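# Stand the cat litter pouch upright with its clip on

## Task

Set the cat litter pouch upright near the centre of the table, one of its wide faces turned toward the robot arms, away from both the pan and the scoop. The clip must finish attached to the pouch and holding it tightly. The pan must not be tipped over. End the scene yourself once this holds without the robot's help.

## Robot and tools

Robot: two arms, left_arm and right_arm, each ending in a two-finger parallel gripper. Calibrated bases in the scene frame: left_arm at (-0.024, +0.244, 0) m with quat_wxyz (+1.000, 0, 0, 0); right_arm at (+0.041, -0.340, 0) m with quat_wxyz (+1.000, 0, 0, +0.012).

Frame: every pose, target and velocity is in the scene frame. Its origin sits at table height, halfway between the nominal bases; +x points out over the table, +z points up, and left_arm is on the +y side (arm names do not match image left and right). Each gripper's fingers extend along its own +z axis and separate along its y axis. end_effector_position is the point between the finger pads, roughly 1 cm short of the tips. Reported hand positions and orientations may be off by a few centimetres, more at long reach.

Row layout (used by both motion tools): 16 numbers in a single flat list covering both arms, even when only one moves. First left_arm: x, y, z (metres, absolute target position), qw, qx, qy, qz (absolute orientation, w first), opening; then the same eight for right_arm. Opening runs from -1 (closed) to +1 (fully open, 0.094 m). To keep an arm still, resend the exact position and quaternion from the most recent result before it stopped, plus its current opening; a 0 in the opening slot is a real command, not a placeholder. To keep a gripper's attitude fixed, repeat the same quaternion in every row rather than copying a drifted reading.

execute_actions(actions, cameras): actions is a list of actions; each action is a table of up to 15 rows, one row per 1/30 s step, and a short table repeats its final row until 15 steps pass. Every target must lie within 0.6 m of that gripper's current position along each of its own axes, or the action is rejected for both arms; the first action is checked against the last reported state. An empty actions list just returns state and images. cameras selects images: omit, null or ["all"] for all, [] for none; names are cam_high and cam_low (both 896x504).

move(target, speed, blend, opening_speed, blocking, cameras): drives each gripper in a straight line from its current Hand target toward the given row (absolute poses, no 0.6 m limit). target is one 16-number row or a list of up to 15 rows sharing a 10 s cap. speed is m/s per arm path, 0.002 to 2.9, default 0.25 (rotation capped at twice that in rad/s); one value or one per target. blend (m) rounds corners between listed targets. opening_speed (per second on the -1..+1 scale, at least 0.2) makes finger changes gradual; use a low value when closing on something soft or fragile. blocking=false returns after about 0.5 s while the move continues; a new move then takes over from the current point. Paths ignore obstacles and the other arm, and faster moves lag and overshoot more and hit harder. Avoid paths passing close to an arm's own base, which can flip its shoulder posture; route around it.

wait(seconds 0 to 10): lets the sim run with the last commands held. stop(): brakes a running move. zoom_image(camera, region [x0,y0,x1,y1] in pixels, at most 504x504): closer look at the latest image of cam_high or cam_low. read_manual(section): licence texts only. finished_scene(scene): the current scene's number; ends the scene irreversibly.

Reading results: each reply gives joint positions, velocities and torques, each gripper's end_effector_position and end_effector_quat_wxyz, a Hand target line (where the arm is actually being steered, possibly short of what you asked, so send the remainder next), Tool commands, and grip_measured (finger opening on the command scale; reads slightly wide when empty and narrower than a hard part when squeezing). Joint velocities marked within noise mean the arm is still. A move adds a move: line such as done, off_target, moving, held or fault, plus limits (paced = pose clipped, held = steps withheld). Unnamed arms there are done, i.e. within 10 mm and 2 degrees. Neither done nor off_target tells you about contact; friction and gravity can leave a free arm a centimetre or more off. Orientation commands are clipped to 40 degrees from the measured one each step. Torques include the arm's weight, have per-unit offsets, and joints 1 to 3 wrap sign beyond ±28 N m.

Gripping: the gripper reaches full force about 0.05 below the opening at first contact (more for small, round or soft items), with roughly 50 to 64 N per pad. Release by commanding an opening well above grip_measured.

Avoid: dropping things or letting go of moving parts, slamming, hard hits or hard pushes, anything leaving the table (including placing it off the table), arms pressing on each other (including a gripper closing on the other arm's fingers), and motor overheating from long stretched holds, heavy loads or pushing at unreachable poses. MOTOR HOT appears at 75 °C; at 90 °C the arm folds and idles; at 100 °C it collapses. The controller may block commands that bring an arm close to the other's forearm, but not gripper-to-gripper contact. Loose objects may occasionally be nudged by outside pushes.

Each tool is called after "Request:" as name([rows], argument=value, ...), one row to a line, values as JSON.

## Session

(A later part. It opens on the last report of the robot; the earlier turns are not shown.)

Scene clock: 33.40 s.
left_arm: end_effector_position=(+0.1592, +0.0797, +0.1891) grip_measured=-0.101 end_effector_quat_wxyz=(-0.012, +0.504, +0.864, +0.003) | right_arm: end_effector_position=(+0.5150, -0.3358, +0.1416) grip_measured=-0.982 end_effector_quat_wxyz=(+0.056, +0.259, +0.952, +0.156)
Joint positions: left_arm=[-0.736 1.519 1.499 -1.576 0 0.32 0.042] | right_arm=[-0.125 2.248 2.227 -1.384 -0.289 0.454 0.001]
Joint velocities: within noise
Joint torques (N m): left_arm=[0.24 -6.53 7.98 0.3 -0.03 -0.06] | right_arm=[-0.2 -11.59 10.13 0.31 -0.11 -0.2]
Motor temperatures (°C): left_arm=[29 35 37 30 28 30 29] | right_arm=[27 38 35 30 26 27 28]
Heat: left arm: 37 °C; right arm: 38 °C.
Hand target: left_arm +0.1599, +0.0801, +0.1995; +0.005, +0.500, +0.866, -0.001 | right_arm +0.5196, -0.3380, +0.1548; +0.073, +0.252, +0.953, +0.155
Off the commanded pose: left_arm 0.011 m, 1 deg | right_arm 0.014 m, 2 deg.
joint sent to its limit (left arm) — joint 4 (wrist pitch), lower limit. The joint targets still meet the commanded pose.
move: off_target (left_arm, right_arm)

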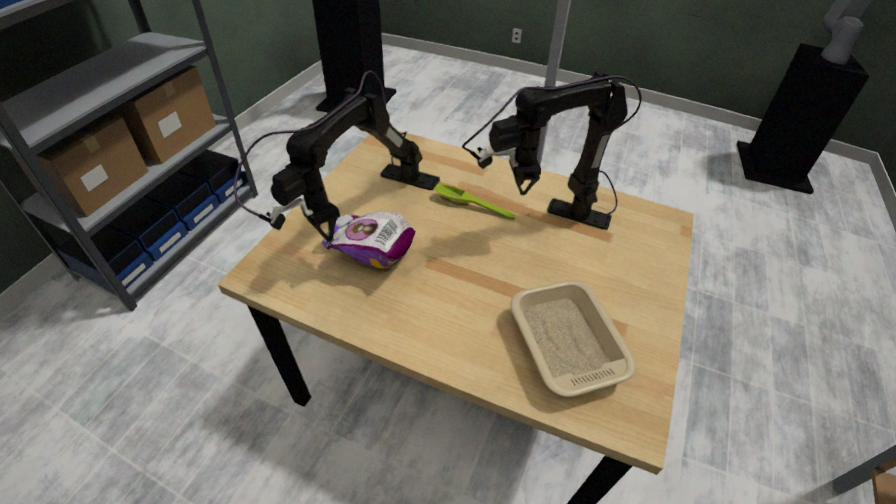

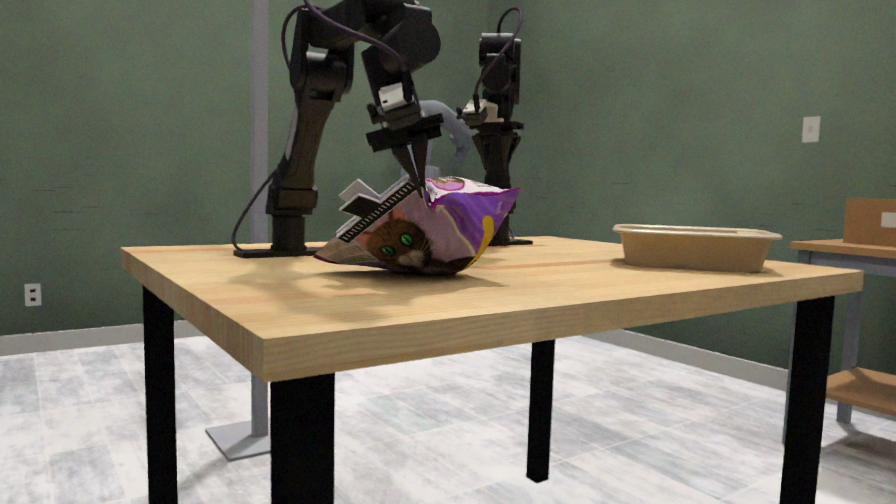

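Request:
move([
  [0.25,0.22,0.25,0,0.0,1,0,-0.1, 0.505,-0.305,0.28,0.208,0.1863,0.9583,0.0596,-1],
], speed=0.12)

Request:
zoom_image(camera="cam_low", region=[290, 130, 530, 310])

Request:
zoom_image(camera="cam_high", region=[270, 160, 490, 310])

Scene clock: 38.53 s.
left_arm: end_effector_position=(+0.2476, +0.2191, +0.2454) grip_measured=-0.101 end_effector_quat_wxyz=(+0.096, +0.005, +0.995, -0.009) | right_arm: end_effector_position=(+0.5057, -0.3055, +0.2246) grip_measured=-0.982 end_effector_quat_wxyz=(+0.144, +0.193, +0.969, +0.046)
Joint positions: left_arm=[-0.096 1.483 1.684 -1.577 0 -0.085 0.042] | right_arm=[0.042 2.202 2.504 -1.569 -0.013 0.461 0.001]
Joint velocities: within noise
Joint torques (N m): left_arm=[0.21 -3.63 7.88 0.71 0 -0.07] | right_arm=[0.17 -17.31 10.35 0.74 0.02 -0.06]
Motor temperatures (°C): left_arm=[29 34 37 30 28 30 29] | right_arm=[27 44 36 30 26 27 28]
Heat: left arm: 37 °C; right arm: 44 °C.
Hand target: left_arm +0.2500, +0.2200, +0.2493; +0.100, +0.000, +0.995, -0.009 | right_arm +0.5019, -0.3052, +0.2779; +0.214, +0.186, +0.957, +0.061
Off the commanded pose: left_arm 0.005 m, 11 deg | right_arm 0.055 m, 8 deg.
joint read past its limit (right arm) — joint 4 (wrist pitch), lower limit.
joint sent to its limit (left arm) — joint 4 (wrist pitch), lower limit. The joint targets are off in orientation, not in position.
joint sent to its limit (right arm) — joint 4 (wrist pitch), lower limit. The joint targets are off in position, not in orientation.
move: off_target (left_arm, right_arm)

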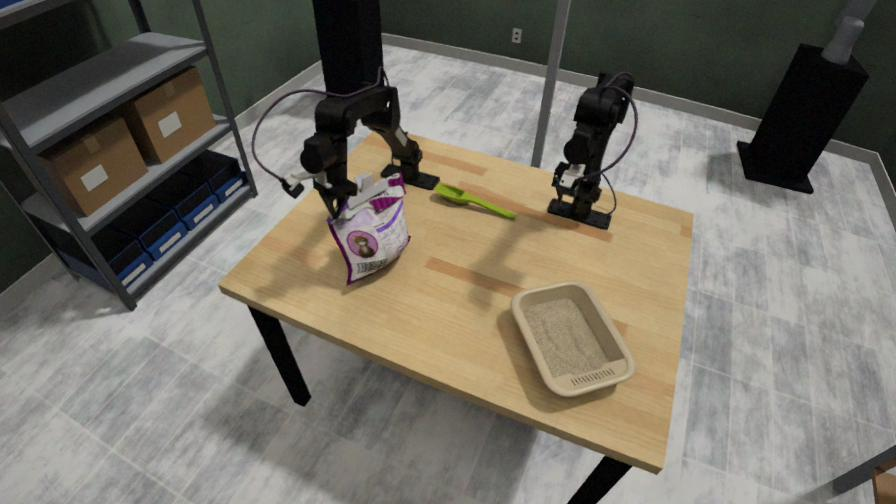

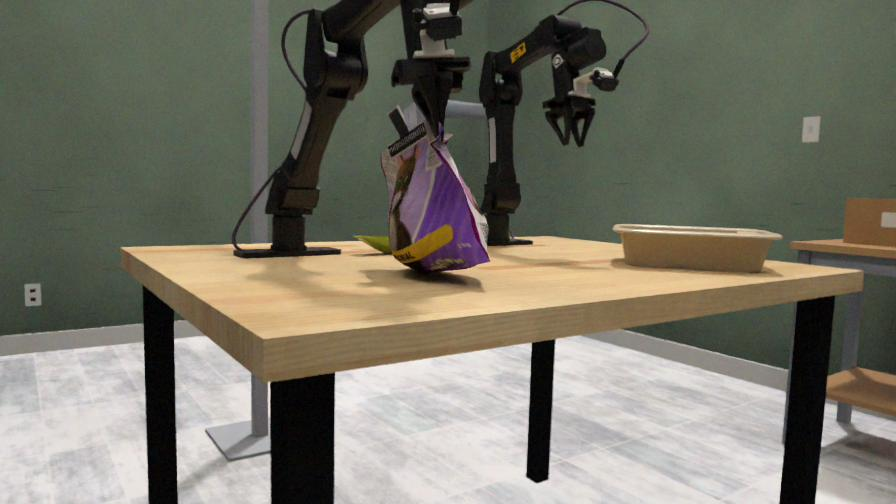

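Scaled by 2.100.

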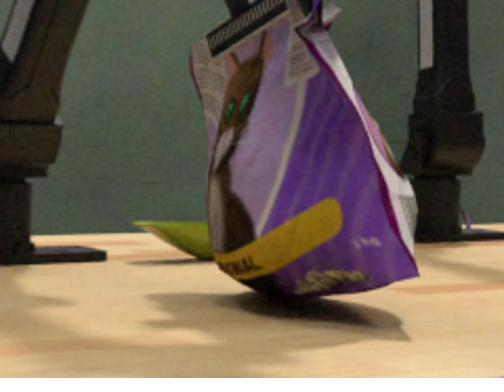

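Scaled by 2.291.

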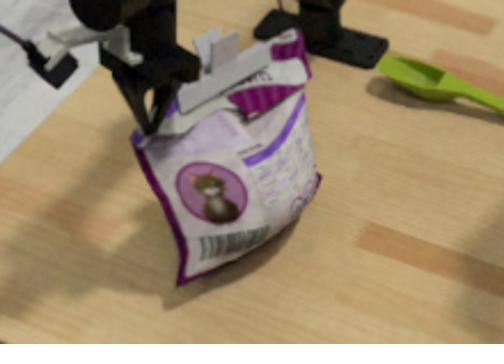

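Request:
move([
  [0.22,0.28,0.26,0.1,0.0,0.995,0,-0.1, 0.40,-0.22,0.275,0.0963,0.3794,0.916,0.0882,-1],
  [0.22,0.30,0.26,0.1,0.0,0.995,0,-0.1, 0.275,-0.12,0.26,0.025,0.570,0.815,0.102,-1],
], speed=0.13, blend=0.04)

Request:
zoom_image(camera="cam_low", region=[350, 110, 590, 290])

Request:
zoom_image(camera="cam_high", region=[350, 150, 590, 310])

Scene clock: 45.03 s.
left_arm: end_effector_position=(+0.2230, +0.3011, +0.2583) grip_measured=-0.101 end_effector_quat_wxyz=(+0.127, -0.001, +0.992, +0.012) | right_arm: end_effector_position=(+0.2901, -0.1098, +0.2441) grip_measured=-0.982 end_effector_quat_wxyz=(+0.033, +0.560, +0.820, +0.115)
Joint positions: left_arm=[0.251 1.381 1.64 -1.578 0.04 0.245 0.042] | right_arm=[0.725 1.689 1.877 -1.52 0.013 1.947 0.001]
Joint velocities: within noise
Joint torques (N m): left_arm=[0.39 -3.78 5.68 0.81 0.13 0.06] | right_arm=[0.51 -11.12 5.52 0.17 -0.1 0.32]
Motor temperatures (°C): left_arm=[29 33 37 30 28 30 28] | right_arm=[27 47 36 30 26 27 29]
Heat: left arm: 37 °C; right arm: 47 °C.
Hand target: left_arm +0.2201, +0.3000, +0.2594; +0.127, -0.001, +0.992, +0.007 | right_arm +0.2756, -0.1197, +0.2585; +0.029, +0.568, +0.813, +0.122
Off the commanded pose: left_arm 0.004 m, 3 deg | right_arm 0.024 m, 2 deg.
joint sent to its limit (left arm) — joint 4 (wrist pitch), lower limit. The joint targets are off in orientation, not in position.
joint sent to its limit (right arm) — joint 4 (wrist pitch), lower limit. The joint targets still meet the commanded pose.
move: off_target (left_arm, right_arm)

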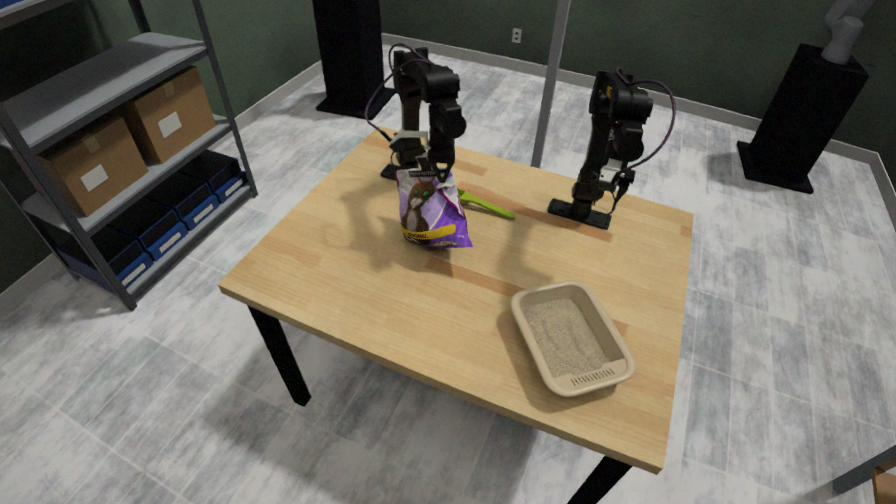

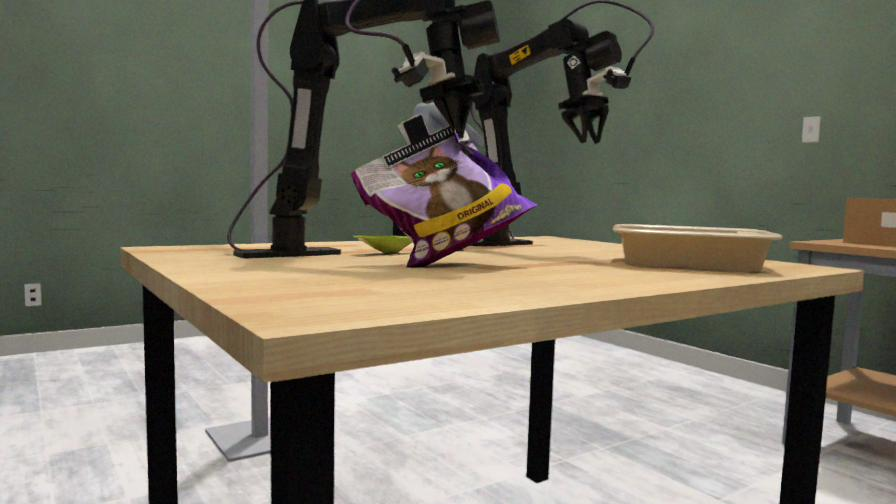

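Scaled by 2.100.

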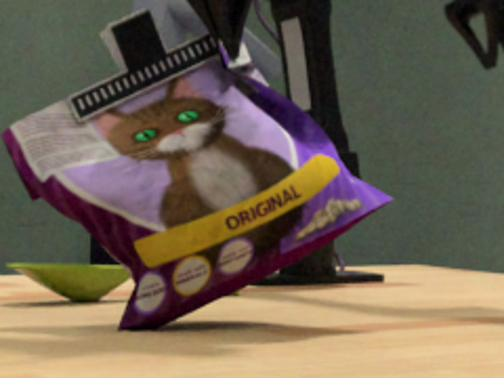

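Scaled by 2.100.

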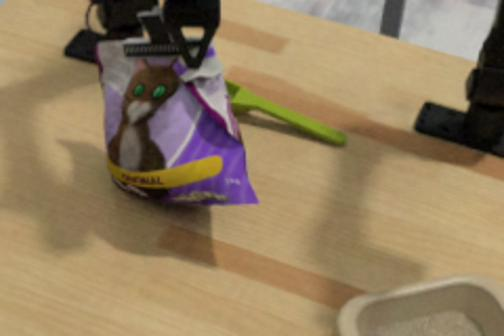

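Request:
move([
  [0.20,0.32,0.26,0.1,0.0,0.995,0,-0.1, 0.28,0.0,0.255,0.0672,-0.0867,0.9907,0.0801,-1],
  [0.18,0.35,0.26,0.1,0.0,0.995,0,-0.1, 0.265,0.11,0.25,0.098,-0.672,0.733,0.037,-1],
], speed=0.22, blend=0.03)

Request:
zoom_image(camera="cam_low", region=[350, 110, 590, 290])

Request:
zoom_image(camera="cam_high", region=[380, 150, 620, 310])

Scene clock: 52.73 s.
left_arm: end_effector_position=(+0.1848, +0.3539, +0.2588) grip_measured=-0.101 end_effector_quat_wxyz=(+0.138, -0.002, +0.990, +0.030) | right_arm: end_effector_position=(+0.2652, +0.0971, +0.2228) grip_measured=-0.982 end_effector_quat_wxyz=(+0.162, -0.656, +0.735, +0.062)
Joint positions: left_arm=[0.548 1.304 1.579 -1.578 0.09 0.531 0.042] | right_arm=[1.07 2.317 2.685 -1.59 0 -0.363 0.001]
Joint velocities: within noise
Joint torques (N m): left_arm=[0.57 -4.08 5.07 0.82 0.16 0.06] | right_arm=[0.96 -12.41 10.43 1.02 -0.06 -0.15]
Motor temperatures (°C): left_arm=[29 33 36 30 28 30 28] | right_arm=[27 46 37 30 26 27 29]
Heat: left arm: 36 °C; right arm: 46 °C.
Hand target: left_arm +0.1803, +0.3501, +0.2593; +0.141, -0.002, +0.990, +0.025 | right_arm +0.2644, +0.1085, +0.2493; +0.208, -0.658, +0.719, +0.079
Off the commanded pose: left_arm 0.006 m, 6 deg | right_arm 0.030 m, 8 deg.
joint read past its limit (right arm) — joint 4 (wrist pitch), lower limit.
joint sent to its limit (left arm) — joint 4 (wrist pitch), lower limit. The joint targets are off in orientation, not in position.
joint sent to its limit (right arm) — joint 4 (wrist pitch), lower limit. The joint targets are off in orientation, not in position.
move: off_target (left_arm, right_arm)

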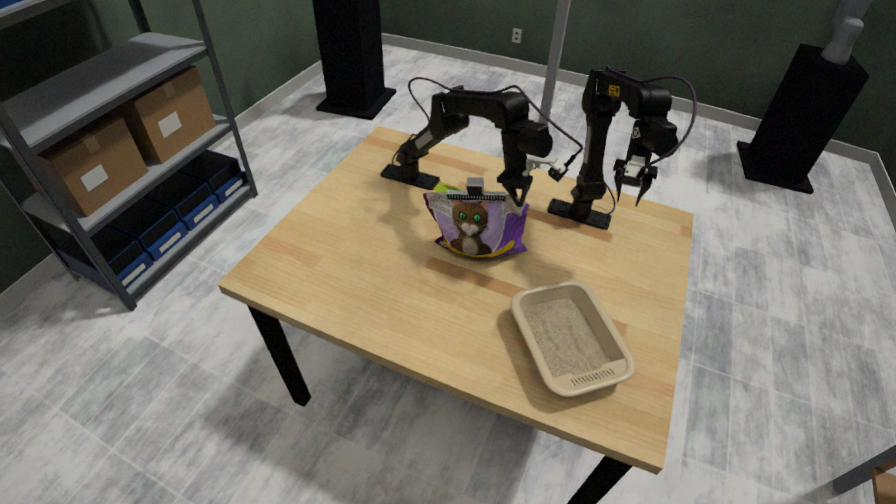

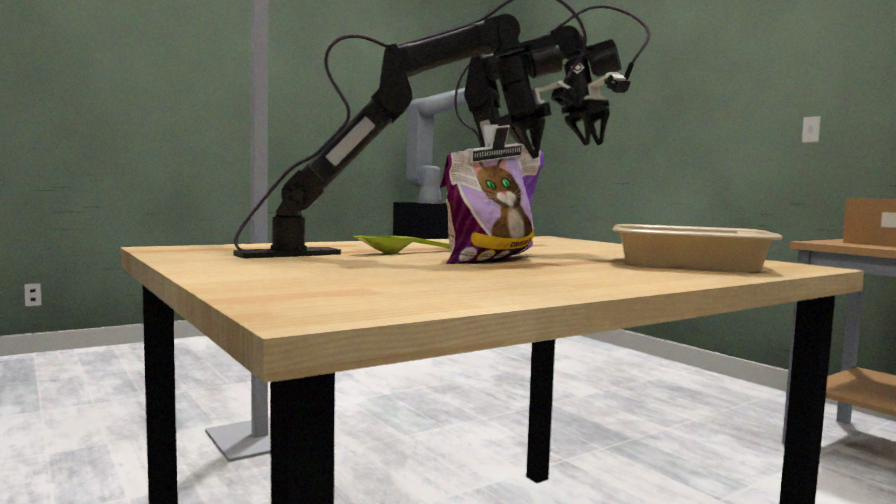

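Scaled by 2.100.

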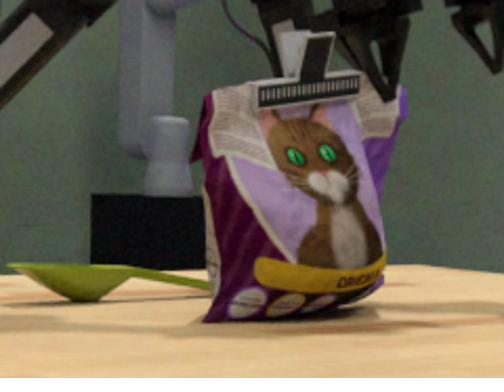

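Scaled by 2.100.

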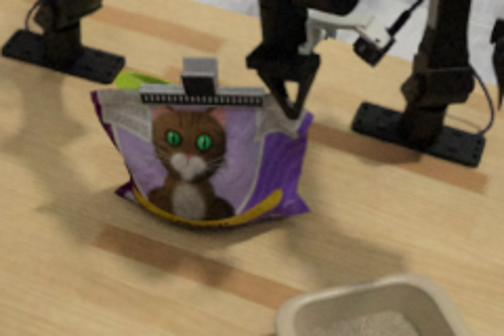

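Request:
move([
  [0.18,0.35,0.26,0.138,-0.002,0.99,0.03,-0.1, 0.29,0.10,0.235,0.0966,-0.6054,0.789,0.04,-1],
  [0.18,0.35,0.26,0.138,-0.002,0.99,0.03,-0.1, 0.288,0.105,0.205,0.0966,-0.6054,0.789,0.04,-1],
], speed=0.08)

Request:
zoom_image(camera="cam_low", region=[400, 110, 590, 290])

Request:
zoom_image(camera="cam_high", region=[400, 150, 560, 280])

Scene clock: 55.80 s.
left_arm: end_effector_position=(+0.1848, +0.3538, +0.2588) grip_measured=-0.101 end_effector_quat_wxyz=(+0.138, -0.002, +0.990, +0.030) | right_arm: end_effector_position=(+0.2827, +0.1063, +0.2042) grip_measured=-0.982 end_effector_quat_wxyz=(+0.156, -0.603, +0.779, +0.076)
Joint positions: left_arm=[0.548 1.304 1.579 -1.578 0.091 0.531 0.042] | right_arm=[1.043 2.371 2.697 -1.547 -0.016 -0.248 0.001]
Joint velocities: within noise
Joint torques (N m): left_arm=[-0.24 -4.15 5 0.84 0.03 0] | right_arm=[-0.53 -10.99 7.95 0.58 0.18 -0.01]
Motor temperatures (°C): left_arm=[29 33 36 30 28 30 28] | right_arm=[27 46 37 30 26 27 29]
Heat: left arm: 36 °C; right arm: 46 °C.
Hand target: left_arm +0.1802, +0.3501, +0.2599; +0.139, -0.002, +0.990, +0.030 | right_arm +0.2877, +0.1045, +0.2045; +0.160, -0.599, +0.782, +0.068
Off the commanded pose: left_arm 0.006 m, 0 deg | right_arm 0.006 m, 8 deg.
joint sent to its limit (left arm) — joint 4 (wrist pitch), lower limit. The joint targets still meet the commanded pose.
joint sent to its limit (right arm) — joint 4 (wrist pitch), lower limit. The joint targets are off in orientation, not in position.
move: off_target (right_arm)

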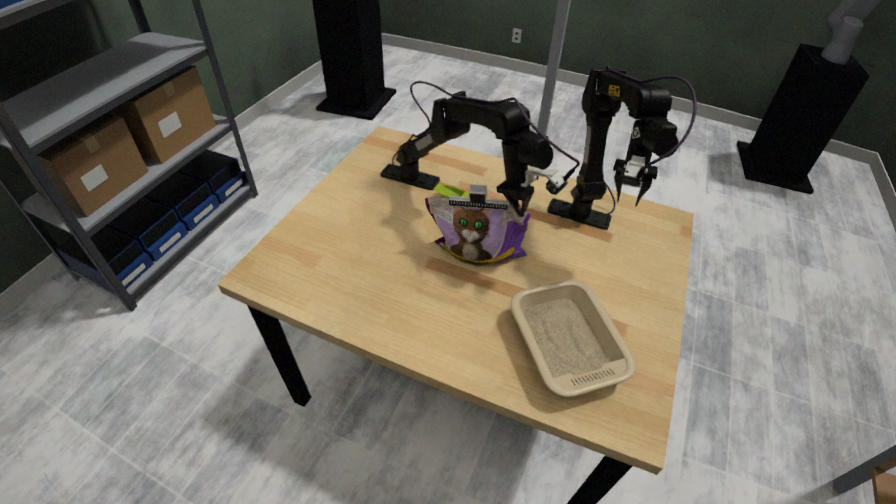

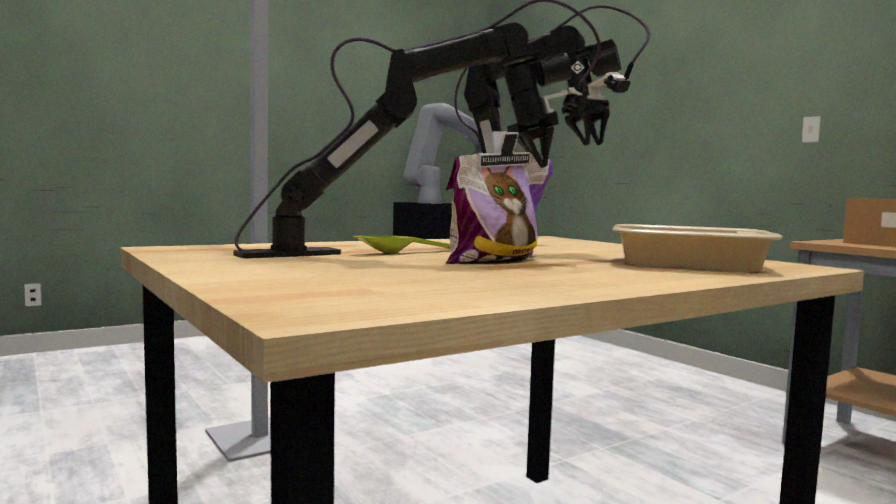

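Scaled by 2.653.

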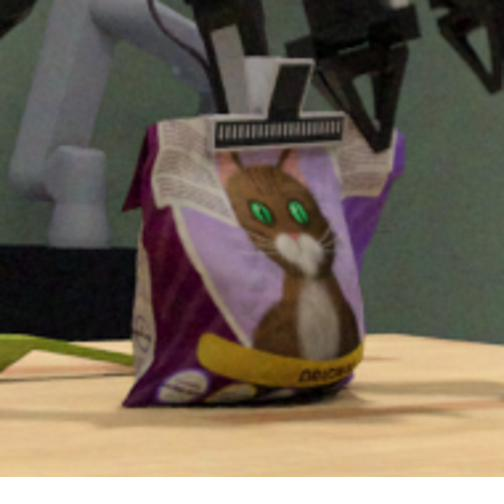

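Scaled by 3.150.

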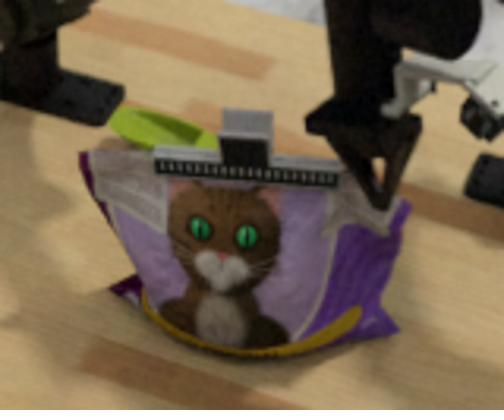

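Request:
move([
  [0.18,0.35,0.26,0.138,-0.002,0.99,0.03,-0.1, 0.318,0.10,0.205,0.1,-0.57,0.81,0.05,-1],
  [0.18,0.35,0.26,0.138,-0.002,0.99,0.03,-0.1, 0.312,0.105,0.183,0.1,-0.57,0.81,0.05,-1],
], speed=0.08)

Request:
zoom_image(camera="cam_low", region=[400, 110, 590, 290])

Request:
zoom_image(camera="cam_high", region=[400, 150, 560, 280])

Scene clock: 57.63 s.
left_arm: end_effector_position=(+0.1848, +0.3538, +0.2588) grip_measured=-0.101 end_effector_quat_wxyz=(+0.138, -0.002, +0.990, +0.030) | right_arm: end_effector_position=(+0.3099, +0.1101, +0.1942) grip_measured=-0.982 end_effector_quat_wxyz=(+0.163, -0.568, +0.801, +0.090)
Joint positions: left_arm=[0.548 1.304 1.579 -1.578 0.091 0.531 0.042] | right_arm=[0.993 2.438 2.767 -1.528 -0.037 -0.21 0.001]
Joint velocities: within noise
Joint torques (N m): left_arm=[-0.28 -4.23 5.34 0.83 -0.01 -0.01] | right_arm=[-0.31 -10.26 7.12 0.47 0.12 -0.07]
Motor temperatures (°C): left_arm=[29 32 36 30 28 30 28] | right_arm=[27 46 37 30 26 27 29]
Heat: left arm: 36 °C; right arm: 46 °C.
Hand target: left_arm +0.1802, +0.3501, +0.2599; +0.139, -0.002, +0.990, +0.030 | right_arm +0.3117, +0.1044, +0.1827; +0.148, -0.567, +0.807, +0.072
Off the commanded pose: left_arm 0.006 m, 0 deg | right_arm 0.012 m, 9 deg.
joint sent to its limit (left arm) — joint 4 (wrist pitch), lower limit. The joint targets still meet the commanded pose.
joint sent to its limit (right arm) — joint 4 (wrist pitch), lower limit. The joint targets are off in orientation, not in position.
move: off_target (right_arm)

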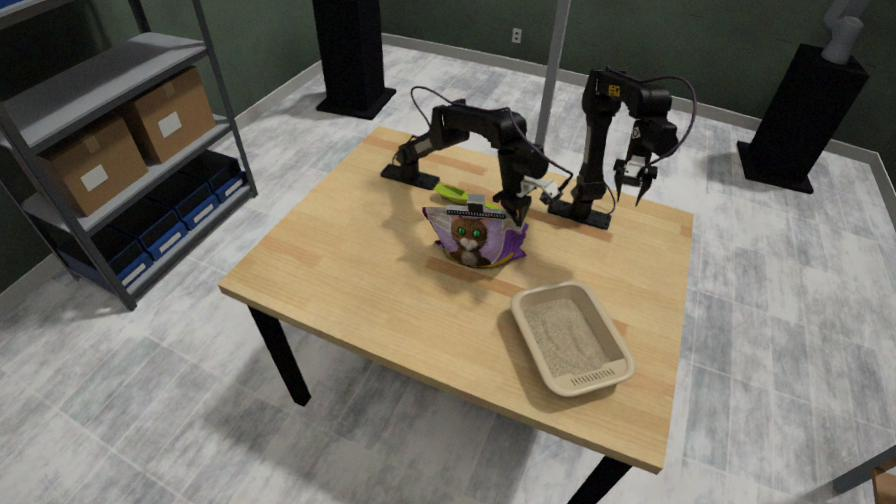

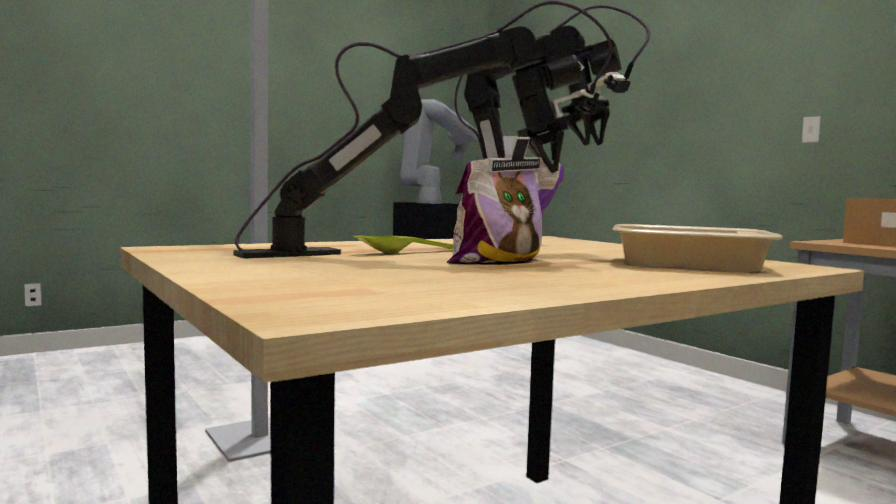

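Scaled by 2.653.

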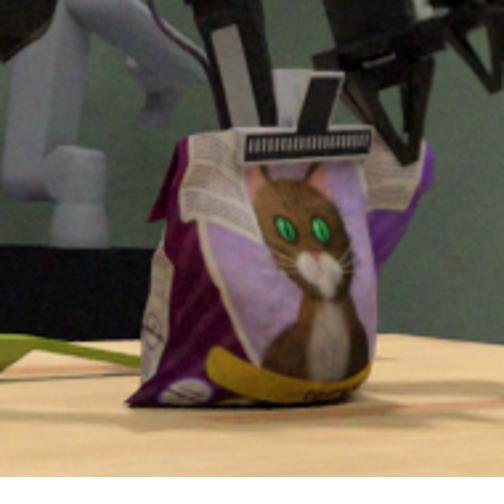

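Scaled by 3.150.

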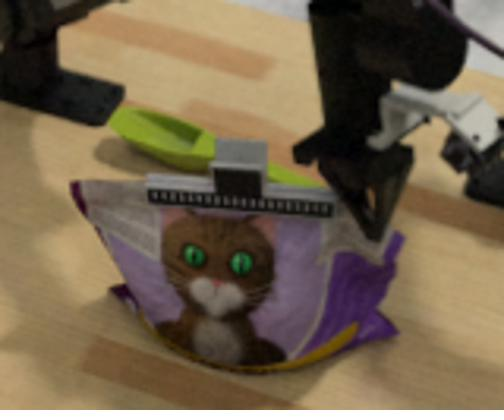

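Request:
move([
  [0.18,0.35,0.26,0.138,-0.002,0.99,0.03,-0.1, 0.325,0.10,0.245,0.15,-0.567,0.807,0.072,-1],
  [0.18,0.35,0.26,0.138,-0.002,0.99,0.03,-0.1, 0.315,0.105,0.205,0.1,-0.57,0.81,0.05,-1],
], speed=0.08)

Request:
zoom_image(camera="cam_low", region=[400, 110, 590, 290])

Request:
zoom_image(camera="cam_high", region=[400, 150, 560, 280])

Scene clock: 59.70 s.
left_arm: end_effector_position=(+0.1848, +0.3538, +0.2588) grip_measured=-0.101 end_effector_quat_wxyz=(+0.138, -0.002, +0.990, +0.030) | right_arm: end_effector_position=(+0.3127, +0.1032, +0.2059) grip_measured=-0.982 end_effector_quat_wxyz=(+0.169, -0.564, +0.803, +0.091)
Joint positions: left_arm=[0.548 1.304 1.579 -1.578 0.091 0.531 0.042] | right_arm=[0.982 2.44 2.823 -1.569 -0.037 -0.213 0.001]
Joint velocities: within noise
Joint torques (N m): left_arm=[-0.12 -4.31 5.11 0.86 0 -0.04] | right_arm=[0.23 -12.11 5.45 0.87 0.17 -0.01]
Motor temperatures (°C): left_arm=[29 32 36 30 28 30 28] | right_arm=[27 47 37 30 26 27 29]
Heat: left arm: 36 °C; right arm: 47 °C.
Hand target: left_arm +0.1802, +0.3501, +0.2599; +0.139, -0.002, +0.990, +0.030 | right_arm +0.3147, +0.1046, +0.2046; +0.175, -0.564, +0.803, +0.083
Off the commanded pose: left_arm 0.006 m, 0 deg | right_arm 0.003 m, 9 deg.
elbow stopped short (right arm): the move would have taken joint 3 (elbow) straighter than the controller allows.
joint read past its limit (right arm) — joint 4 (wrist pitch), lower limit.
joint sent to its limit (left arm) — joint 4 (wrist pitch), lower limit. The joint targets still meet the commanded pose.
joint sent to its limit (right arm) — joint 4 (wrist pitch), lower limit. The joint targets are off in orientation, not in position.
move: off_target (right_arm)

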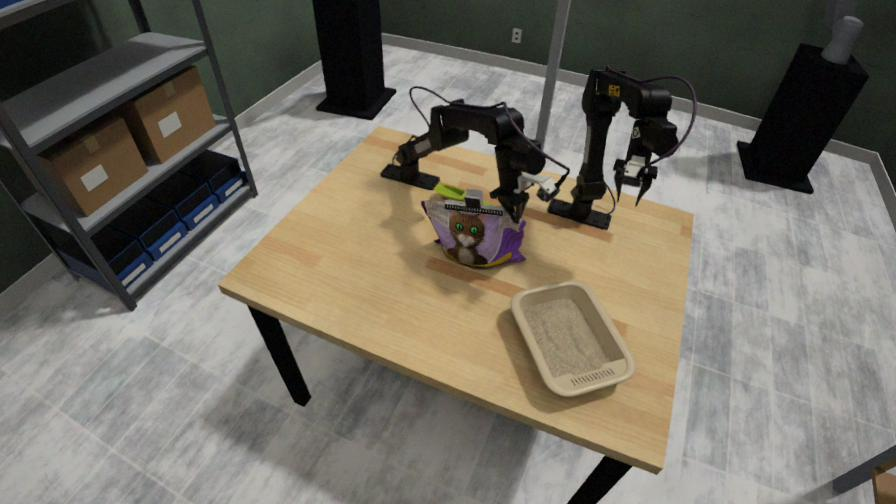

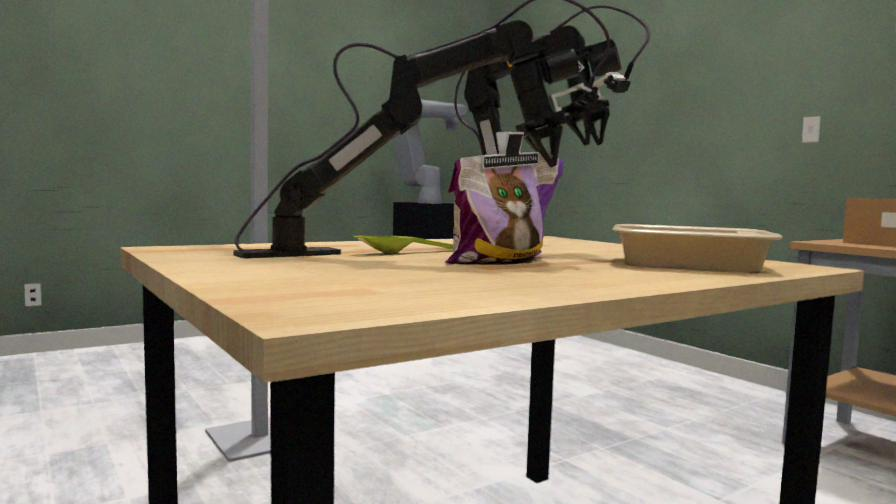

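Scaled by 2.653.

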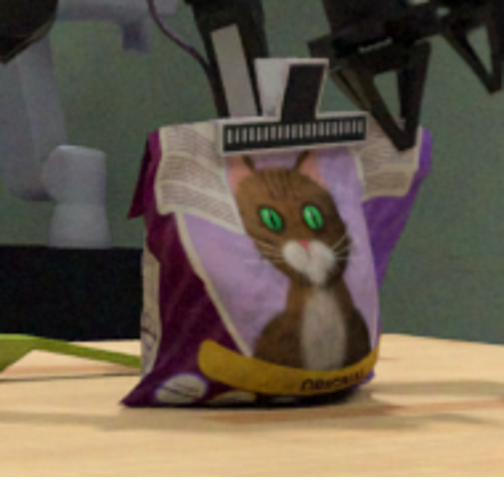

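Scaled by 3.150.

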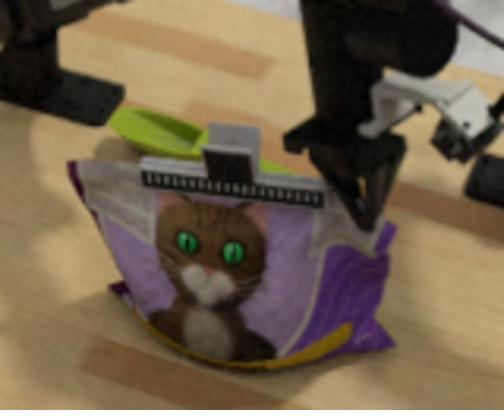

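Request:
move([
  [0.18,0.35,0.26,0.138,-0.002,0.99,0.03,-0.1, 0.298,0.108,0.192,0.1,-0.57,0.81,0.05,-1],
  [0.18,0.35,0.26,0.138,-0.002,0.99,0.03,-0.1, 0.290,0.11,0.182,0.1,-0.57,0.81,0.05,-1],
], speed=0.06)

Request:
zoom_image(camera="cam_low", region=[400, 110, 590, 290])

Request:
zoom_image(camera="cam_high", region=[400, 150, 560, 280])

Scene clock: 61.97 s.
left_arm: end_effector_position=(+0.1848, +0.3538, +0.2588) grip_measured=-0.101 end_effector_quat_wxyz=(+0.138, -0.002, +0.990, +0.030) | right_arm: end_effector_position=(+0.2971, +0.1151, +0.1907) grip_measured=-0.982 end_effector_quat_wxyz=(+0.160, -0.566, +0.805, +0.078)
Joint positions: left_arm=[0.548 1.304 1.579 -1.578 0.091 0.531 0.042] | right_arm=[1.03 2.44 2.762 -1.535 -0.005 -0.17 0.001]
Joint velocities: within noise
Joint torques (N m): left_arm=[-0.18 -4.45 5 0.87 0 -0.04] | right_arm=[0.42 -12.38 4.07 0.53 -0.01 0.05]
Motor temperatures (°C): left_arm=[29 32 36 30 28 30 28] | right_arm=[27 47 37 30 26 27 29]
Heat: left arm: 36 °C; right arm: 47 °C.
Hand target: left_arm +0.1802, +0.3501, +0.2599; +0.139, -0.002, +0.990, +0.030 | right_arm +0.2898, +0.1097, +0.1818; +0.138, -0.569, +0.808, +0.068
Off the commanded pose: left_arm 0.006 m, 0 deg | right_arm 0.012 m, 8 deg.
joint sent to its limit (left arm) — joint 4 (wrist pitch), lower limit. The joint targets still meet the commanded pose.
joint sent to its limit (right arm) — joint 4 (wrist pitch), lower limit. The joint targets are off in orientation, not in position.
move: off_target (right_arm)

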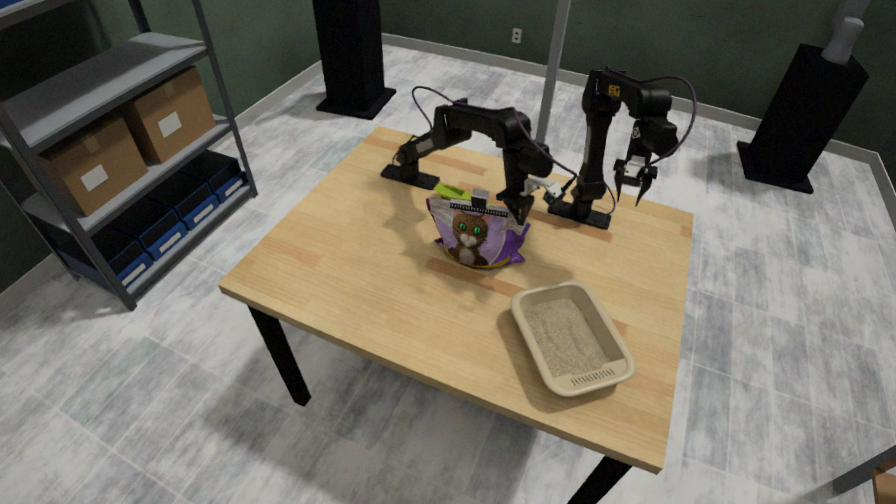

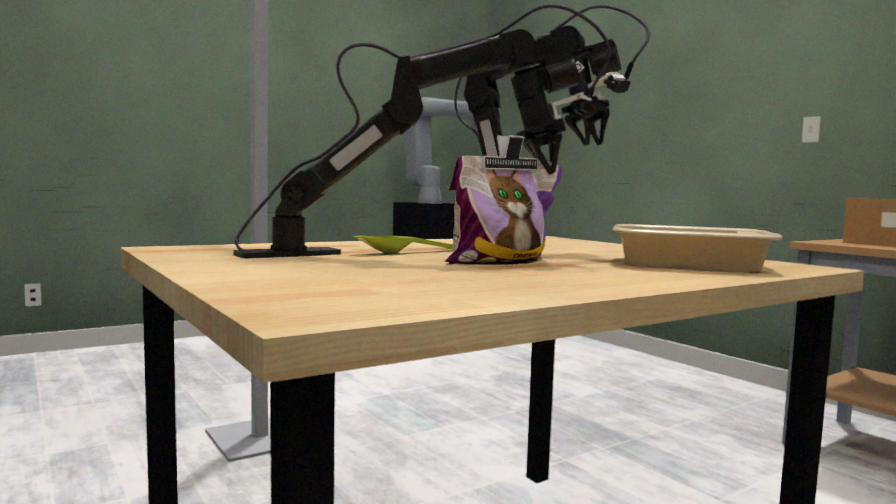

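Scaled by 2.653.

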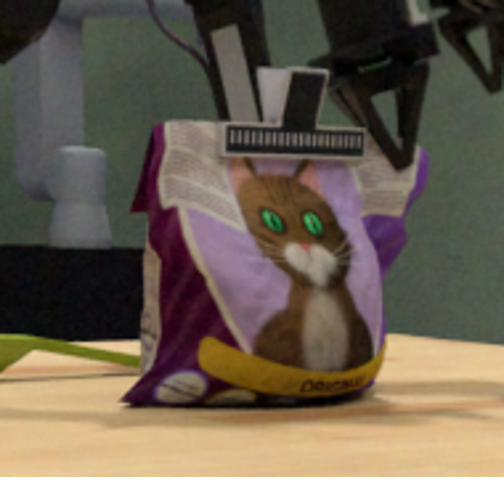

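Scaled by 3.150.

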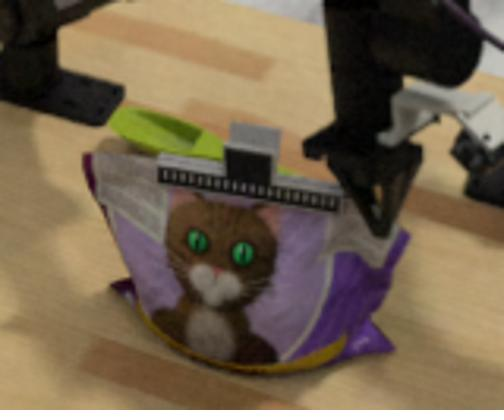

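Request:
move([
  [0.18,0.35,0.26,0.138,-0.002,0.99,0.03,-0.1, 0.290,0.11,0.184,0.138,-0.569,0.808,0.068,-0.3],
], speed=0.06, opening_speed=0.3)

Request:
zoom_image(camera="cam_low", region=[400, 110, 590, 290])

Request:
zoom_image(camera="cam_high", region=[400, 150, 560, 280])

Scene clock: 64.63 s.
left_arm: end_effector_position=(+0.1848, +0.3538, +0.2588) grip_measured=-0.101 end_effector_quat_wxyz=(+0.138, -0.002, +0.990, +0.030) | right_arm: end_effector_position=(+0.2962, +0.1125, +0.1896) grip_measured=-0.302 end_effector_quat_wxyz=(+0.155, -0.566, +0.806, +0.075)
Joint positions: left_arm=[0.548 1.304 1.579 -1.578 0.091 0.531 0.042] | right_arm=[1.03 2.44 2.762 -1.546 -0.002 -0.17 0.033]
Joint velocities: within noise
Joint torques (N m): left_arm=[-0.21 -4.27 5.08 0.87 0.06 -0.03] | right_arm=[0.58 -12.53 4.03 0.62 -0.06 0.05]
Motor temperatures (°C): left_arm=[29 32 36 30 28 30 28] | right_arm=[27 46 36 30 26 27 29]
Heat: left arm: 36 °C; right arm: 46 °C.
Hand target: left_arm +0.1802, +0.3501, +0.2599; +0.139, -0.002, +0.990, +0.030 | right_arm +0.2900, +0.1099, +0.1839; +0.141, -0.569, +0.807, +0.069
Off the commanded pose: left_arm 0.006 m, 0 deg | right_arm 0.009 m, 2 deg.
joint sent to its limit (left arm) — joint 4 (wrist pitch), lower limit. The joint targets still meet the commanded pose.
joint sent to its limit (right arm) — joint 4 (wrist pitch), lower limit. The joint targets still meet the commanded pose.
move: done

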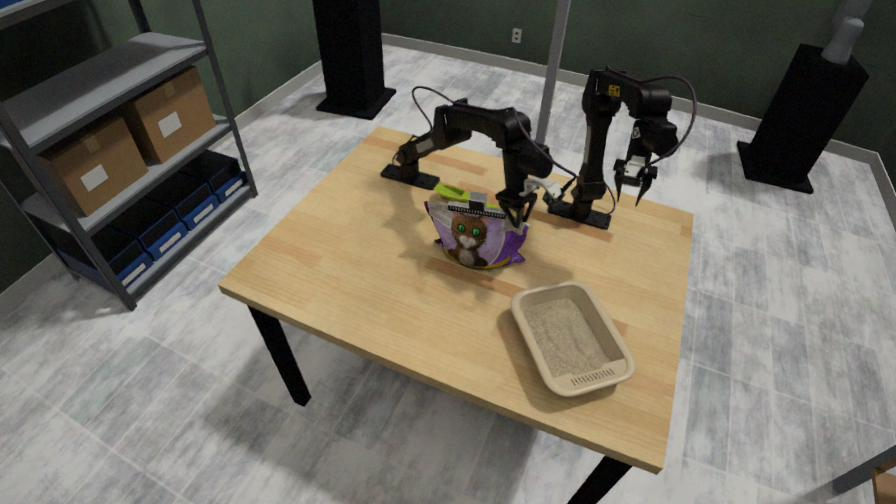

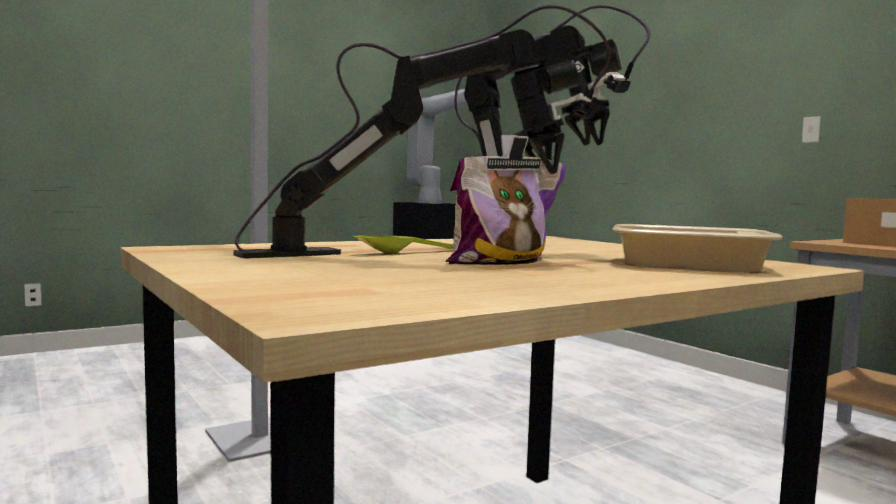

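Scaled by 2.653.

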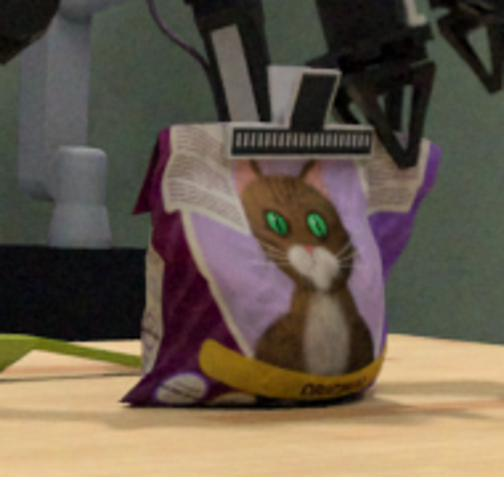

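Scaled by 3.150.

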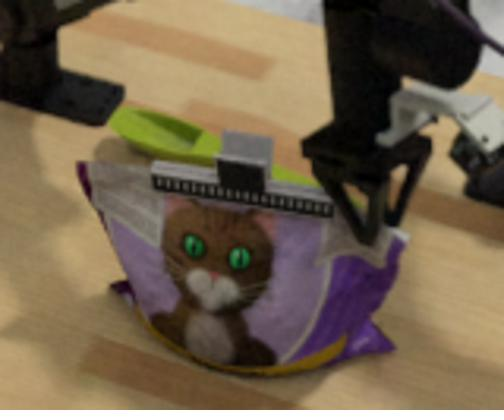

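Request:
move([
  [0.18,0.35,0.26,0.138,-0.002,0.99,0.03,-0.1, 0.285,0.108,0.255,0.1925,-0.56,0.80,0.0977,-0.3],
  [0.18,0.35,0.26,0.138,-0.002,0.99,0.03,-0.1, 0.17,0.06,0.28,0.25,-0.51,0.80,0.15,-0.3],
  [0.18,0.35,0.26,0.138,-0.002,0.99,0.03,-0.1, 0.22,-0.22,0.26,0.3314,-0.462,0.8001,0.1913,-0.3],
], speed=[0.1,0.2,0.3])

Request:
zoom_image(camera="cam_low", region=[400, 110, 590, 290])

Request:
zoom_image(camera="cam_high", region=[400, 150, 560, 280])

Scene clock: 68.67 s.
left_arm: end_effector_position=(+0.1848, +0.3538, +0.2588) grip_measured=-0.101 end_effector_quat_wxyz=(+0.138, -0.002, +0.990, +0.030) | right_arm: end_effector_position=(+0.2227, -0.2212, +0.2576) grip_measured=-0.302 end_effector_quat_wxyz=(+0.331, -0.462, +0.802, +0.182)
Joint positions: left_arm=[0.548 1.304 1.579 -1.578 0.091 0.531 0.042] | right_arm=[0.068 0.916 1.161 -1.288 -0.598 -0.787 0.033]
Joint velocities: within noise
Joint torques (N m): left_arm=[-0.12 -4.4 5.19 0.82 0.01 -0.07] | right_arm=[-1.16 -0.18 6.67 0.91 -0.54 -0.09]
Motor temperatures (°C): left_arm=[29 32 36 30 28 30 28] | right_arm=[27 46 36 30 26 27 29]
Heat: left arm: 36 °C; right arm: 46 °C.
Hand target: left_arm +0.1802, +0.3501, +0.2599; +0.139, -0.002, +0.990, +0.030 | right_arm +0.2201, -0.2200, +0.2601; +0.332, -0.462, +0.800, +0.191
Off the commanded pose: left_arm 0.006 m, 0 deg | right_arm 0.004 m, 1 deg.
joint sent to its limit (left arm) — joint 4 (wrist pitch), lower limit. The joint targets still meet the commanded pose.
move: done

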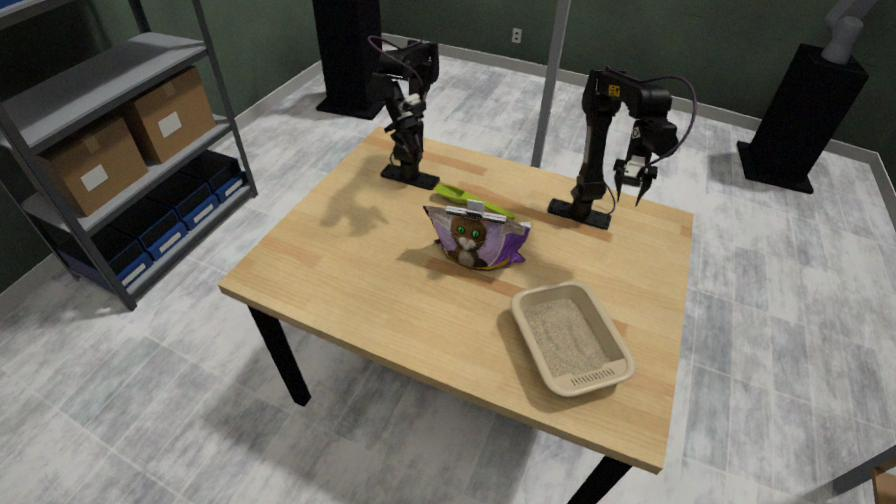

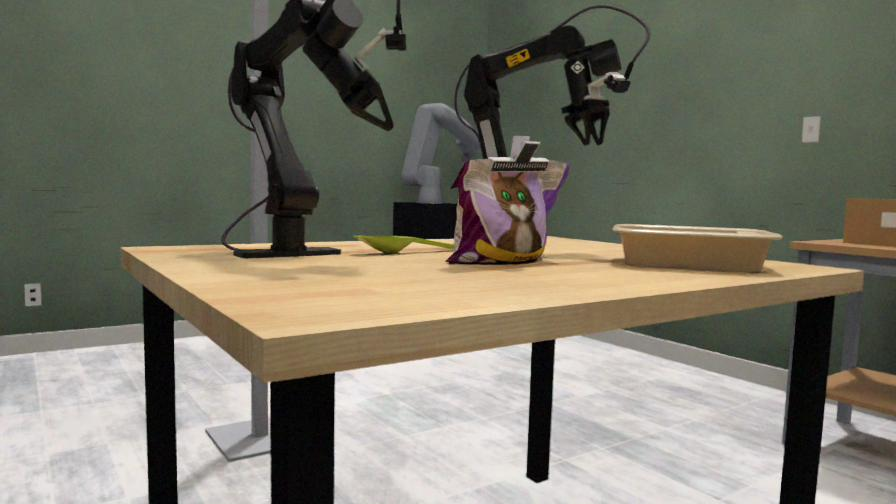

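Scaled by 2.653.

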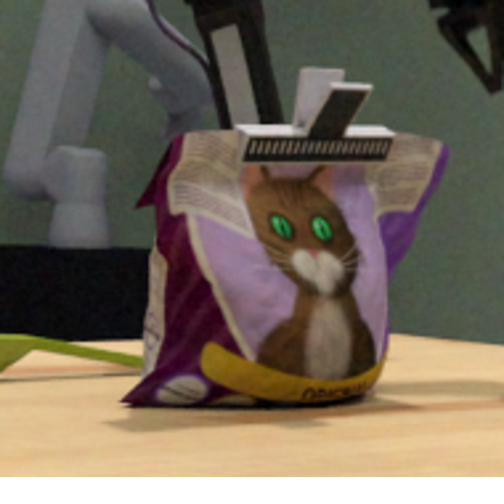

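Scaled by 3.150.

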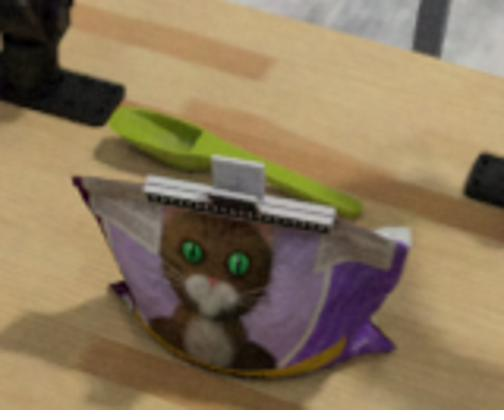

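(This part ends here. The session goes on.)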